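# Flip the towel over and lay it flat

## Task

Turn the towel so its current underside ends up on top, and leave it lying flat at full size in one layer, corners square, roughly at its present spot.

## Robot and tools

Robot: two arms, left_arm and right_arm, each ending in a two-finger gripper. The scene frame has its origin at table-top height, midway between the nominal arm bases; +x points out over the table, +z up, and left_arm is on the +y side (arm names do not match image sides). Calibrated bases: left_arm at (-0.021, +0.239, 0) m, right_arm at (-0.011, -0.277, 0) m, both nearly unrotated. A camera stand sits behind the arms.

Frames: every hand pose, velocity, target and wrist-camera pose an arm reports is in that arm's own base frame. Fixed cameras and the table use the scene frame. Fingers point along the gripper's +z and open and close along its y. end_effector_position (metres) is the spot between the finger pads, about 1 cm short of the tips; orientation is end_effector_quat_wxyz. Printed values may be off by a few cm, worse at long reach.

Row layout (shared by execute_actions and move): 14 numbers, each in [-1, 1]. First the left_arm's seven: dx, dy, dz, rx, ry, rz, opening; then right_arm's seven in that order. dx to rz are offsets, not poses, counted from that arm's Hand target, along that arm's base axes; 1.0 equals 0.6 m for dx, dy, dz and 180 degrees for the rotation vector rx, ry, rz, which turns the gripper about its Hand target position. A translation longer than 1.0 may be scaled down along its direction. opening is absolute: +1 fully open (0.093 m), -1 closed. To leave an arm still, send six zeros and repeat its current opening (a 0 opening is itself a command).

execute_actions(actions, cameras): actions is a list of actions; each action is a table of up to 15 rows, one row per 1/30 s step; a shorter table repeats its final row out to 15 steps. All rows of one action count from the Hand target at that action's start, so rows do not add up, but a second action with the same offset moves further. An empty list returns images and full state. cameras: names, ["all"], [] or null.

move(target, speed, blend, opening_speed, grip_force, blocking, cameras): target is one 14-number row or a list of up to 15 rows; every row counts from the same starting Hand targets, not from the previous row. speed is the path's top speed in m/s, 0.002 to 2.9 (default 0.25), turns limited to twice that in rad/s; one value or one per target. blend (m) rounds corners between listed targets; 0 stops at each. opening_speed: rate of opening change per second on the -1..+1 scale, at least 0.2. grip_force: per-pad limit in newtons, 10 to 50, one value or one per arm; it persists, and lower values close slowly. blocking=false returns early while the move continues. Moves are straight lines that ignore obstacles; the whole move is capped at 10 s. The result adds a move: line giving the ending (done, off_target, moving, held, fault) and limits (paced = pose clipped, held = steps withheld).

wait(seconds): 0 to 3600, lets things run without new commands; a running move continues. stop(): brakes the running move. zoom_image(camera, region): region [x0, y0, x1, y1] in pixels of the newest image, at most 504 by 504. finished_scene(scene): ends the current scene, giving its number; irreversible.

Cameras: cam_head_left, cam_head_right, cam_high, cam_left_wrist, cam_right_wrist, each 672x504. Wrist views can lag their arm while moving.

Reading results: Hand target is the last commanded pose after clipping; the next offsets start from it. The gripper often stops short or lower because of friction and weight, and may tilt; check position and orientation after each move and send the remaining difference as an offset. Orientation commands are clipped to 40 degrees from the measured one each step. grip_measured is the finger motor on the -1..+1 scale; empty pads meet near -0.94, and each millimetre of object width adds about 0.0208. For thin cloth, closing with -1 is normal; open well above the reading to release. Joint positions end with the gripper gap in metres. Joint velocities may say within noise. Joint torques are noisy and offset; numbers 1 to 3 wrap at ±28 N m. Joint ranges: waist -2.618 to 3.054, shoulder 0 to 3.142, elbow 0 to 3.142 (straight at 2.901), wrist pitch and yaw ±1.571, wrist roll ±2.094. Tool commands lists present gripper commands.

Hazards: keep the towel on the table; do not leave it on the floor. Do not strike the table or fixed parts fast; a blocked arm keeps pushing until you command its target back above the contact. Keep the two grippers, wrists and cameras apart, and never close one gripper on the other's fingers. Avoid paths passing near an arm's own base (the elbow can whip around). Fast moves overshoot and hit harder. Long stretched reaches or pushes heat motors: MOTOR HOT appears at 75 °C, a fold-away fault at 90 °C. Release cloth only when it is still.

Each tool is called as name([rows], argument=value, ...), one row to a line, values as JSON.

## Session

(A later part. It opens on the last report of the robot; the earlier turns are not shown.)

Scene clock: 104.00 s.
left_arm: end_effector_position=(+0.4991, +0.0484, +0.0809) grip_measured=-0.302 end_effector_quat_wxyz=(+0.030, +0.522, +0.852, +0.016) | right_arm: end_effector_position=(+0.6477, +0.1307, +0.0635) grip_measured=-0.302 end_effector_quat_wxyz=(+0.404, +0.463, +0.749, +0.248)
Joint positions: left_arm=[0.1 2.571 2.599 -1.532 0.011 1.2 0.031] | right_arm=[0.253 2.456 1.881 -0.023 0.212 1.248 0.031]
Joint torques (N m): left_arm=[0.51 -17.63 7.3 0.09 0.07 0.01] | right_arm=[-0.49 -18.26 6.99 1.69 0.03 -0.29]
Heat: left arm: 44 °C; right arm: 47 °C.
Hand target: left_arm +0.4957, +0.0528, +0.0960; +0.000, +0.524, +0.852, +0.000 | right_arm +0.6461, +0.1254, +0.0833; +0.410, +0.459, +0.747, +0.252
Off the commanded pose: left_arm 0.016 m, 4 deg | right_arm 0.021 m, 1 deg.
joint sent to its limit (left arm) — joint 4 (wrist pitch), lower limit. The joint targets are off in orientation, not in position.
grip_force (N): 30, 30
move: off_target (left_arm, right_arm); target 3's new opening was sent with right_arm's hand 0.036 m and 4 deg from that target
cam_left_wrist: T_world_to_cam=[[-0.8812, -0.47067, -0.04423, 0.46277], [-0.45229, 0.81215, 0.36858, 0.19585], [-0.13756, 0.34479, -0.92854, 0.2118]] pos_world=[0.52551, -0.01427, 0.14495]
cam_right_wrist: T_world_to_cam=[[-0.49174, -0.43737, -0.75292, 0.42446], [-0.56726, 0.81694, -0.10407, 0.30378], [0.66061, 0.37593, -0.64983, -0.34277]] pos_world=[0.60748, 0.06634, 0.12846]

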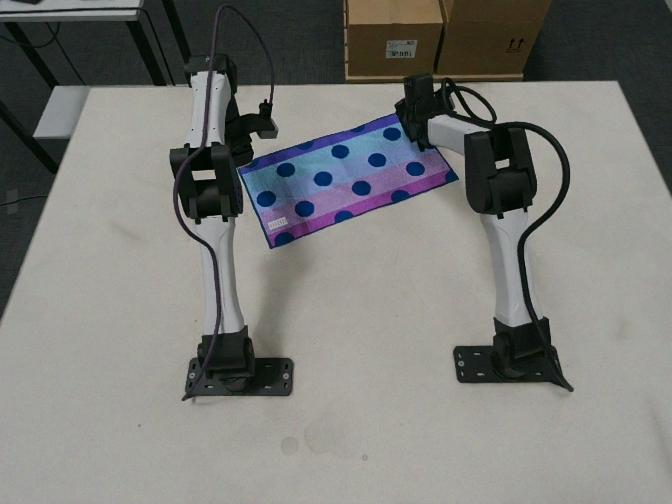

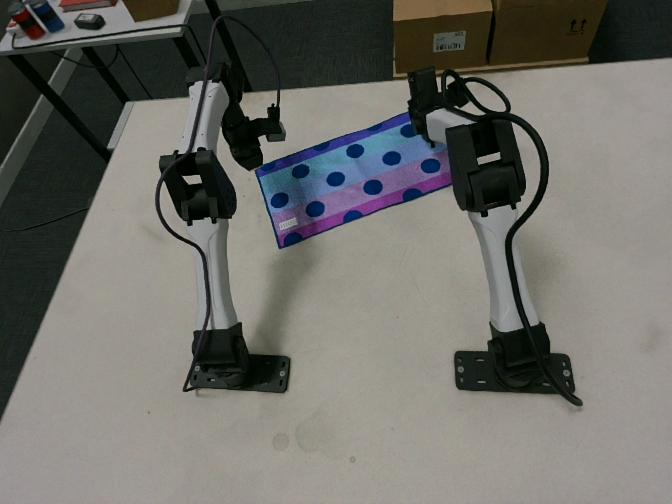

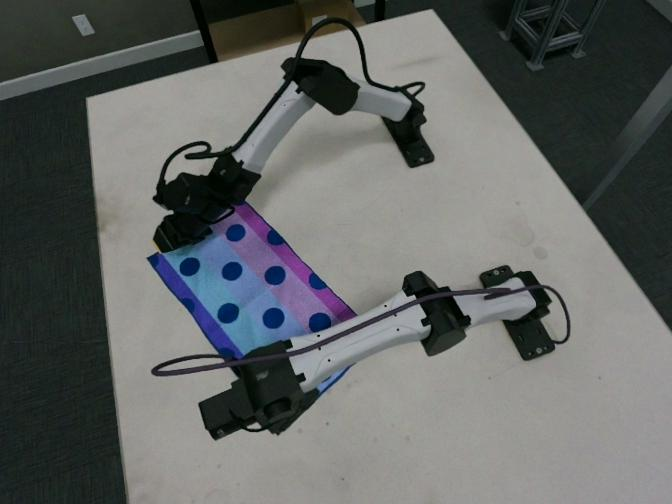

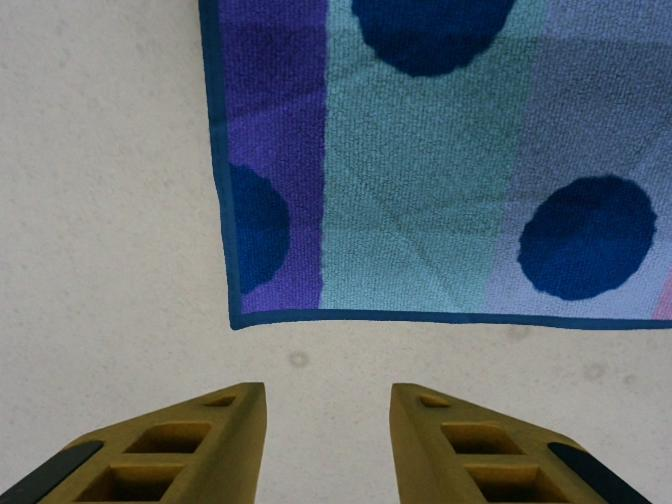

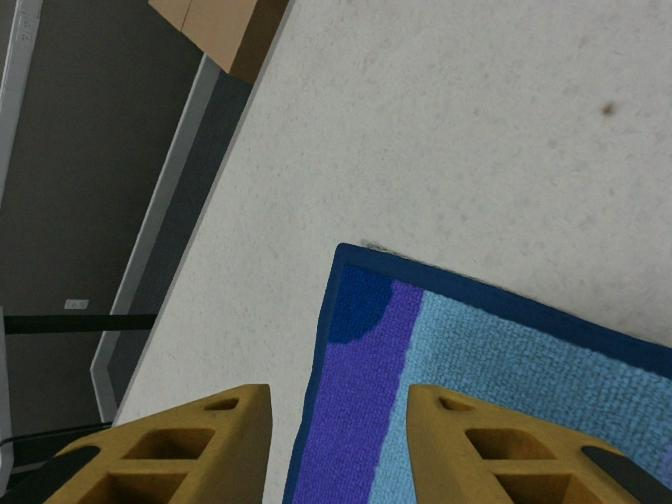

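move([
  [-0.15,-0.08,0.02,0,0,0,-0.1,-0.1,-0.04,0.05,0,0.16,0,-0.1],
  [-0.3095,-0.16,-0.027,0,0,0,-0.1,-0.303,-0.1257,-0.005,0,0.32,0,-0.1],
], speed=0.35, blend=[0.04,0], cameras=["cam_head_left","cam_left_wrist","cam_right_wrist"])

Scene clock: 109.17 s.
left_arm: end_effector_position=(+0.3081, -0.0433, +0.0775) grip_measured=-0.102 end_effector_quat_wxyz=(-0.010, +0.526, +0.850, -0.010) | right_arm: end_effector_position=(+0.4671, +0.0506, +0.0837) grip_measured=-0.102 end_effector_quat_wxyz=(+0.011, +0.528, +0.849, +0.002)
Joint positions: left_arm=[-0.134 1.765 1.314 -1.146 0.01 0.975 0.04] | right_arm=[0.112 2.402 2.299 -1.448 0.011 1.223 0.04]
Joint torques (N m): left_arm=[-0.32 -10.35 5.59 0.28 0.06 -0.18] | right_arm=[-0.13 -11.89 7.45 0.2 -0.04 -0.24]
Heat: left arm: 45 °C; right arm: 50 °C.
Hand target: left_arm +0.3100, -0.0432, +0.0797; +0.000, +0.524, +0.852, +0.000 | right_arm +0.4643, +0.0500, +0.0804; +0.000, +0.524, +0.852, +0.000
Off the commanded pose: left_arm 0.003 m, 2 deg | right_arm 0.004 m, 1 deg.
grip_force (N): 30, 30
move: done
cam_left_wrist: T_world_to_cam=[[-0.88572, -0.46249, 0.03998, 0.24628], [-0.4082, 0.81697, 0.40734, 0.16881], [-0.22105, 0.34447, -0.9124, 0.2385]] pos_world=[0.33976, -0.10617, 0.139]
cam_right_wrist: T_world_to_cam=[[-0.90131, -0.43272, -0.01972, 0.44546], [-0.40336, 0.82181, 0.4024, 0.14972], [-0.15792, 0.37065, -0.91525, 0.22458]] pos_world=[0.49736, -0.01352, 0.15409]

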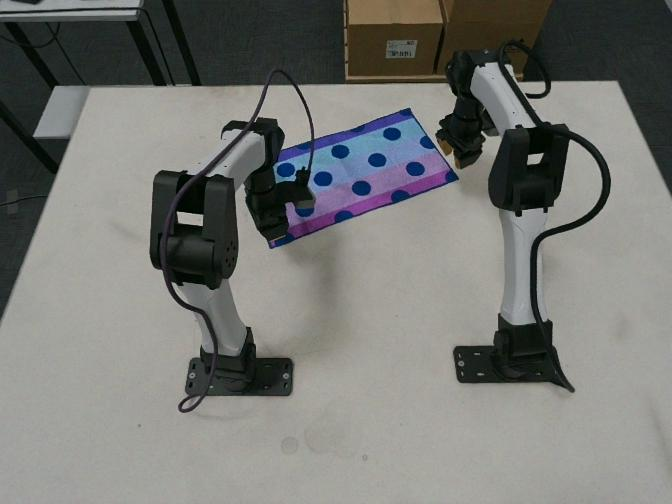

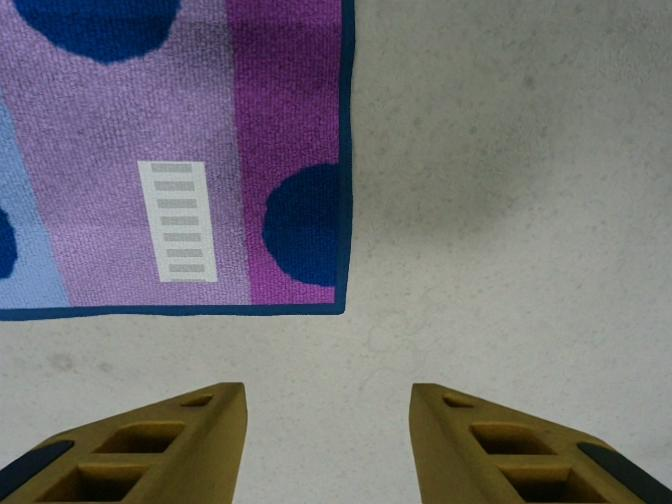

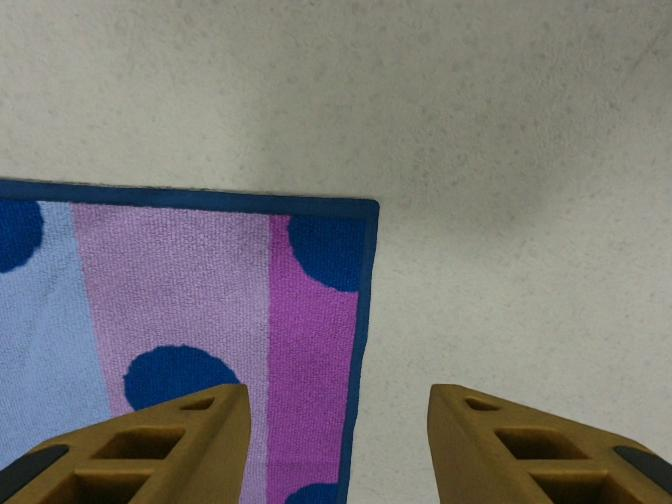

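move([
  [-0.0067,-0.0083,-0.083,0,0,0,-0.1,-0.0045,-0.0108,-0.083,0,0,0,-0.1],
  [-0.0067,-0.0083,-0.133,0,0,0,-1,-0.0045,-0.0108,-0.140,0,0,0,-1],
], speed=[0.2,0.06], blend=[0.005,0], opening_speed=1.3, cameras=["cam_left_wrist","cam_right_wrist"])

move([
  [-0.02,-0.01,0.035,0,0,0,-1,-0.015,-0.01,0.037,0,0,0,-1],
  [-0.142,-0.078,0.035,0,0,0,-1,-0.095,-0.053,0.037,0,0,0,-1],
], speed=[0.1,0.12], blend=[0.008,0], cameras=["all"])

Scene clock: 115.70 s.
left_arm: end_effector_position=(+0.3167, -0.0431, +0.0187) grip_measured=-0.979 end_effector_quat_wxyz=(+0.017, +0.524, +0.851, +0.024) | right_arm: end_effector_position=(+0.4649, +0.0510, +0.0168) grip_measured=-0.978 end_effector_quat_wxyz=(+0.006, +0.525, +0.851, +0.015)
Joint positions: left_arm=[-0.151 1.801 1.11 -0.83 -0.03 0.954 0] | right_arm=[0.103 2.382 1.998 -1.159 -0.018 1.208 0]
Joint torques (N m): left_arm=[-0.38 -5.5 3.64 0.42 0.43 -0.17] | right_arm=[-0.53 -10.44 3.78 0.69 0.18 -0.21]
Heat: left arm: 45 °C; right arm: 49 °C.
Hand target: left_arm +0.3060, -0.0482, -0.0001; +0.000, +0.524, +0.852, +0.000 | right_arm +0.4616, +0.0435, -0.0036; +0.000, +0.524, +0.852, +0.000
Off the commanded pose: left_arm 0.022 m, 3 deg | right_arm 0.022 m, 2 deg.
grip_force (N): 30, 30
move: off_target (left_arm, right_arm); target 2's new opening was sent with right_arm's hand 0.023 m and 2 deg from that target
cam_left_wrist: T_world_to_cam=[[-0.88353, -0.46614, -0.04561, 0.25713], [-0.44446, 0.80372, 0.39559, 0.20721], [-0.14774, 0.36979, -0.91729, 0.16463]] pos_world=[0.3436, -0.10756, 0.08077]
cam_right_wrist: T_world_to_cam=[[-0.89789, -0.43874, -0.03608, 0.44135], [-0.41128, 0.80683, 0.42412, 0.1794], [-0.15696, 0.39565, -0.90489, 0.16101]] pos_world=[0.49534, -0.01481, 0.08554]

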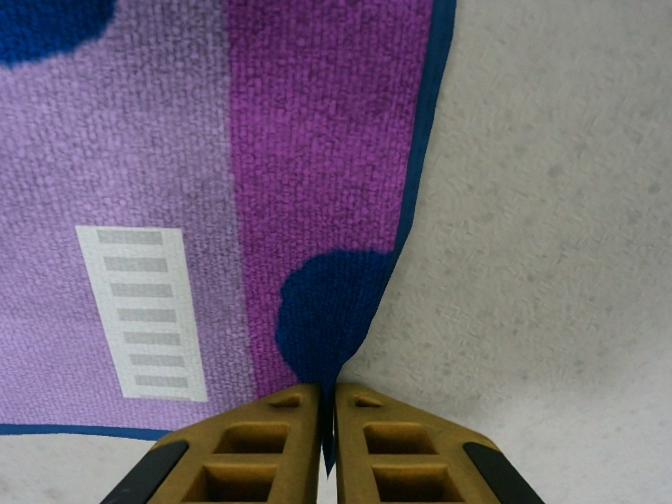

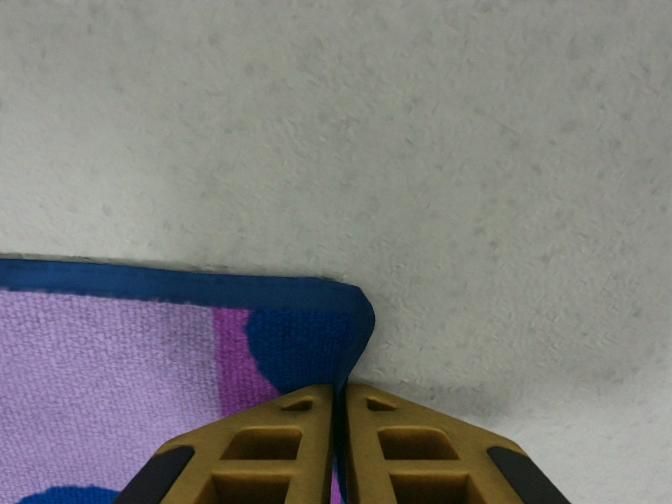

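Scene clock: 117.43 s.
left_arm: end_effector_position=(+0.2284, -0.0953, +0.0202) grip_measured=-0.979 end_effector_quat_wxyz=(+0.006, +0.526, +0.851, +0.004) | right_arm: end_effector_position=(+0.4068, +0.0190, +0.0168) grip_measured=-0.978 end_effector_quat_wxyz=(-0.008, +0.525, +0.851, +0.005)
Joint positions: left_arm=[-0.4 1.569 0.856 -0.843 -0.007 0.707 0] | right_arm=[0.04 2.164 1.63 -1.044 -0.017 1.145 0]
Joint torques (N m): left_arm=[-0.49 -7.71 5.16 0.04 0.21 -0.19] | right_arm=[-0.77 -12.68 4.67 0.39 0.17 -0.23]
Heat: left arm: 45 °C; right arm: 49 °C.
Hand target: left_arm +0.2208, -0.0950, +0.0209; +0.000, +0.524, +0.852, +0.000 | right_arm +0.4046, +0.0116, +0.0186; +0.000, +0.524, +0.852, +0.000
Off the commanded pose: left_arm 0.008 m, 1 deg | right_arm 0.008 m, 1 deg.
grip_force (N): 30, 30
move: done
cam_left_wrist: T_world_to_cam=[[-0.88569, -0.46427, -0.00145, 0.1546], [-0.42698, 0.81333, 0.3952, 0.20619], [-0.1823, 0.35064, -0.9186, 0.17836]] pos_world=[0.25749, -0.15847, 0.08258]
cam_right_wrist: T_world_to_cam=[[-0.89892, -0.43809, -0.00458, 0.37502], [-0.39628, 0.80859, 0.4349, 0.17497], [-0.18683, 0.39276, -0.90047, 0.17671]] pos_world=[0.43946, -0.04659, 0.08474]

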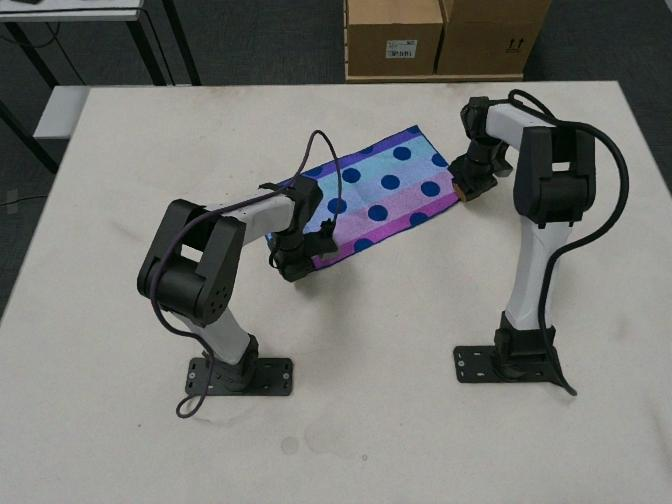

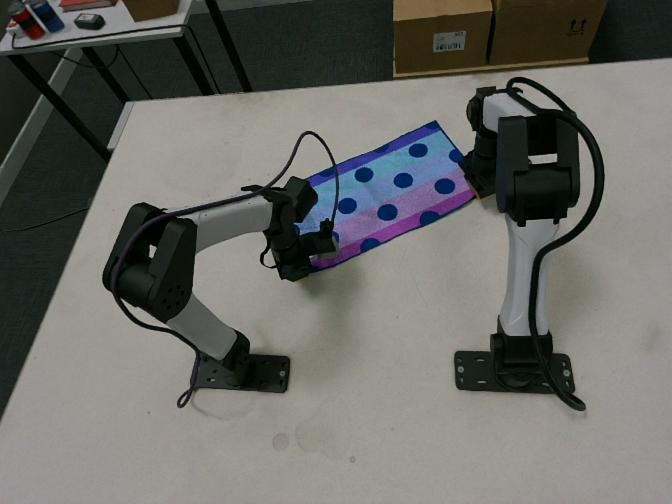

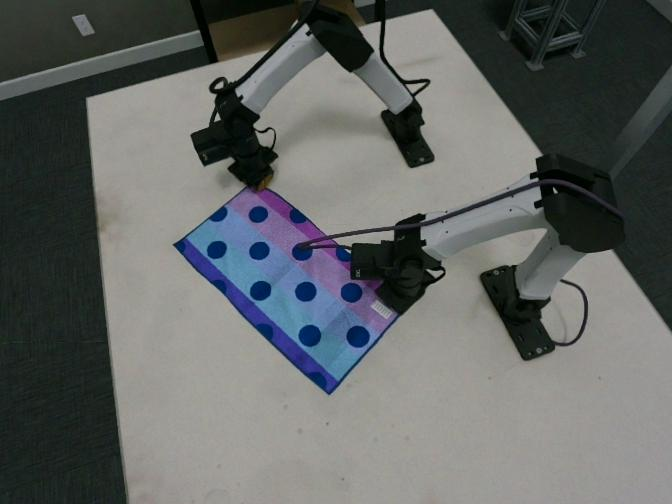

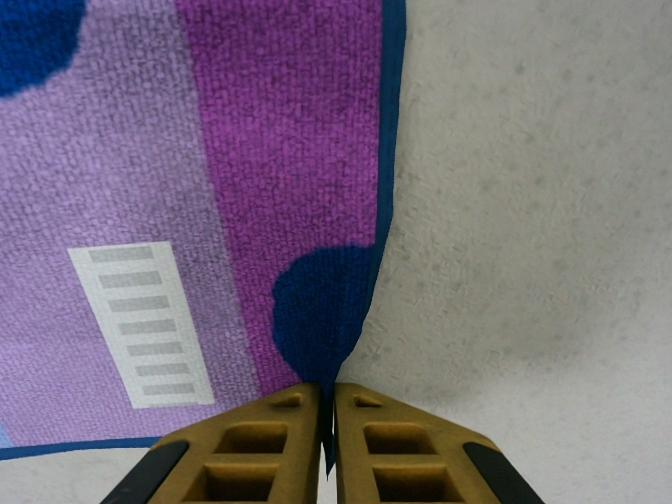

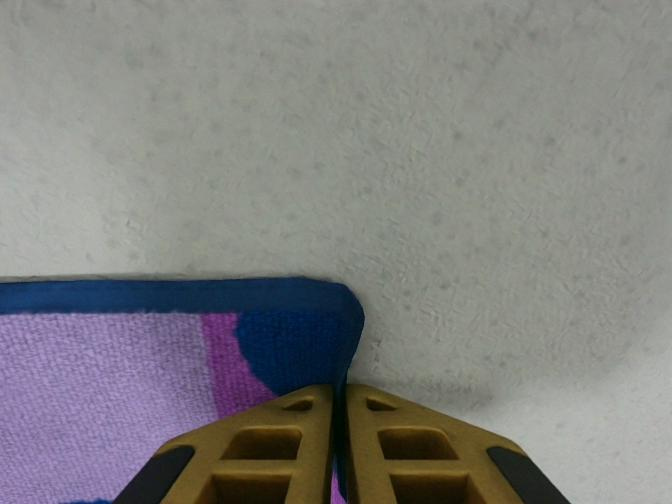

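move([
  [0,0,-0.005,0,0,0,-0.3,0,0,-0.005,0,0,0,-0.3],
  [0,0,0.13,0,0,0,-0.3,0,0,0.13,0,0,0,-0.3],
], speed=[0.1,0.15], opening_speed=1.5, cameras=["all"])

Scene clock: 120.10 s.
left_arm: end_effector_position=(+0.2223, -0.0928, +0.0931) grip_measured=-0.302 end_effector_quat_wxyz=(-0.002, +0.525, +0.851, +0.003) | right_arm: end_effector_position=(+0.4011, +0.0166, +0.0819) grip_measured=-0.302 end_effector_quat_wxyz=(-0.015, +0.525, +0.851, -0.005)
Joint positions: left_arm=[-0.4 1.467 1.065 -1.172 -0.006 0.706 0.031] | right_arm=[0.038 2.117 1.818 -1.303 -0.008 1.144 0.031]
Joint torques (N m): left_arm=[-0.5 -6.64 8.35 -0.01 0.2 -0.18] | right_arm=[-0.49 -13.01 9.1 0.12 0.11 -0.21]
Heat: left arm: 45 °C; right arm: 49 °C.
Hand target: left_arm +0.2208, -0.0950, +0.0989; +0.000, +0.524, +0.852, +0.000 | right_arm +0.4046, +0.0116, +0.0965; +0.000, +0.524, +0.852, +0.000
Off the commanded pose: left_arm 0.006 m, 0 deg | right_arm 0.016 m, 2 deg.
grip_force (N): 30, 30
move: off_target (right_arm)
cam_left_wrist: T_world_to_cam=[[-0.88529, -0.46495, 0.00973, 0.14931], [-0.42129, 0.81067, 0.40661, 0.17023], [-0.19694, 0.35586, -0.91355, 0.24669]] pos_world=[0.25248, -0.15637, 0.15469]
cam_right_wrist: T_world_to_cam=[[-0.89879, -0.43789, 0.02058, 0.36707], [-0.38603, 0.81285, 0.43619, 0.14217], [-0.20773, 0.3841, -0.89962, 0.24368]] pos_world=[0.43542, -0.04842, 0.14965]

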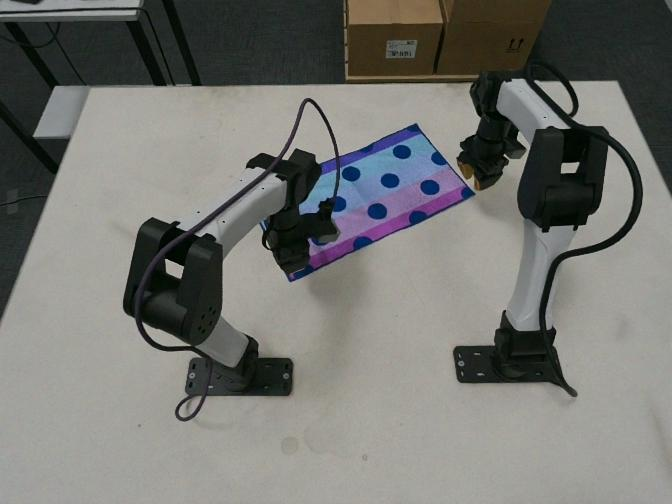

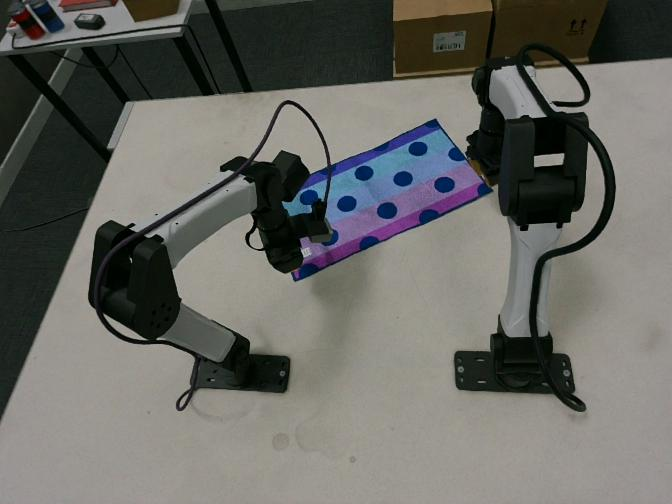

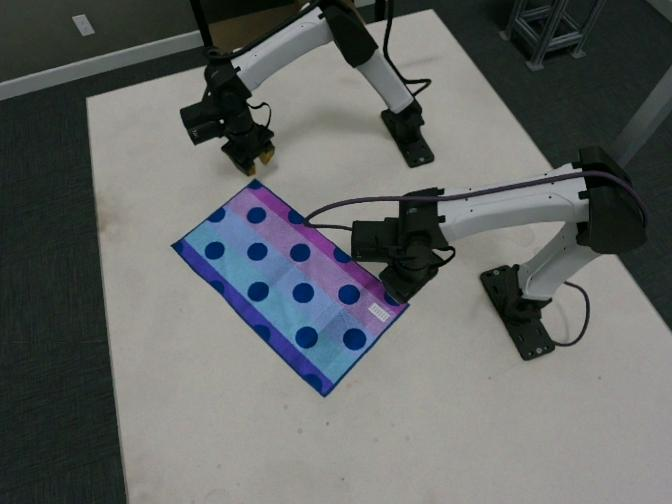

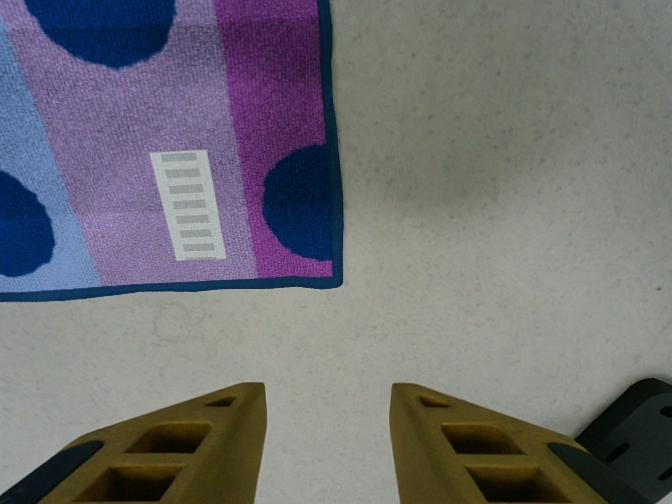

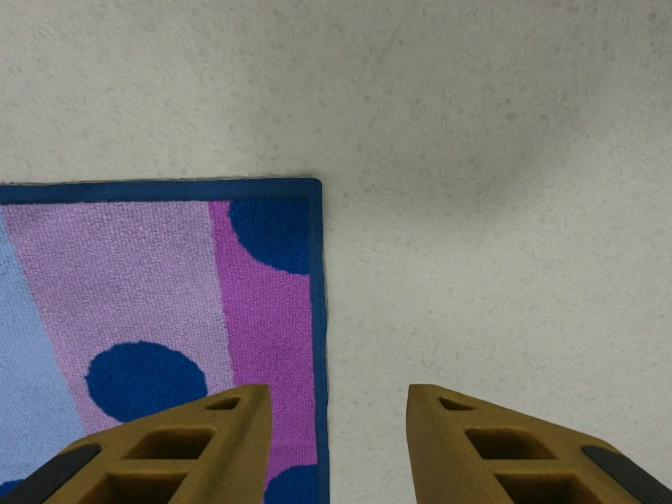

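Perfect.

finished_scene(scene=2)

The scene is finished: the task was done.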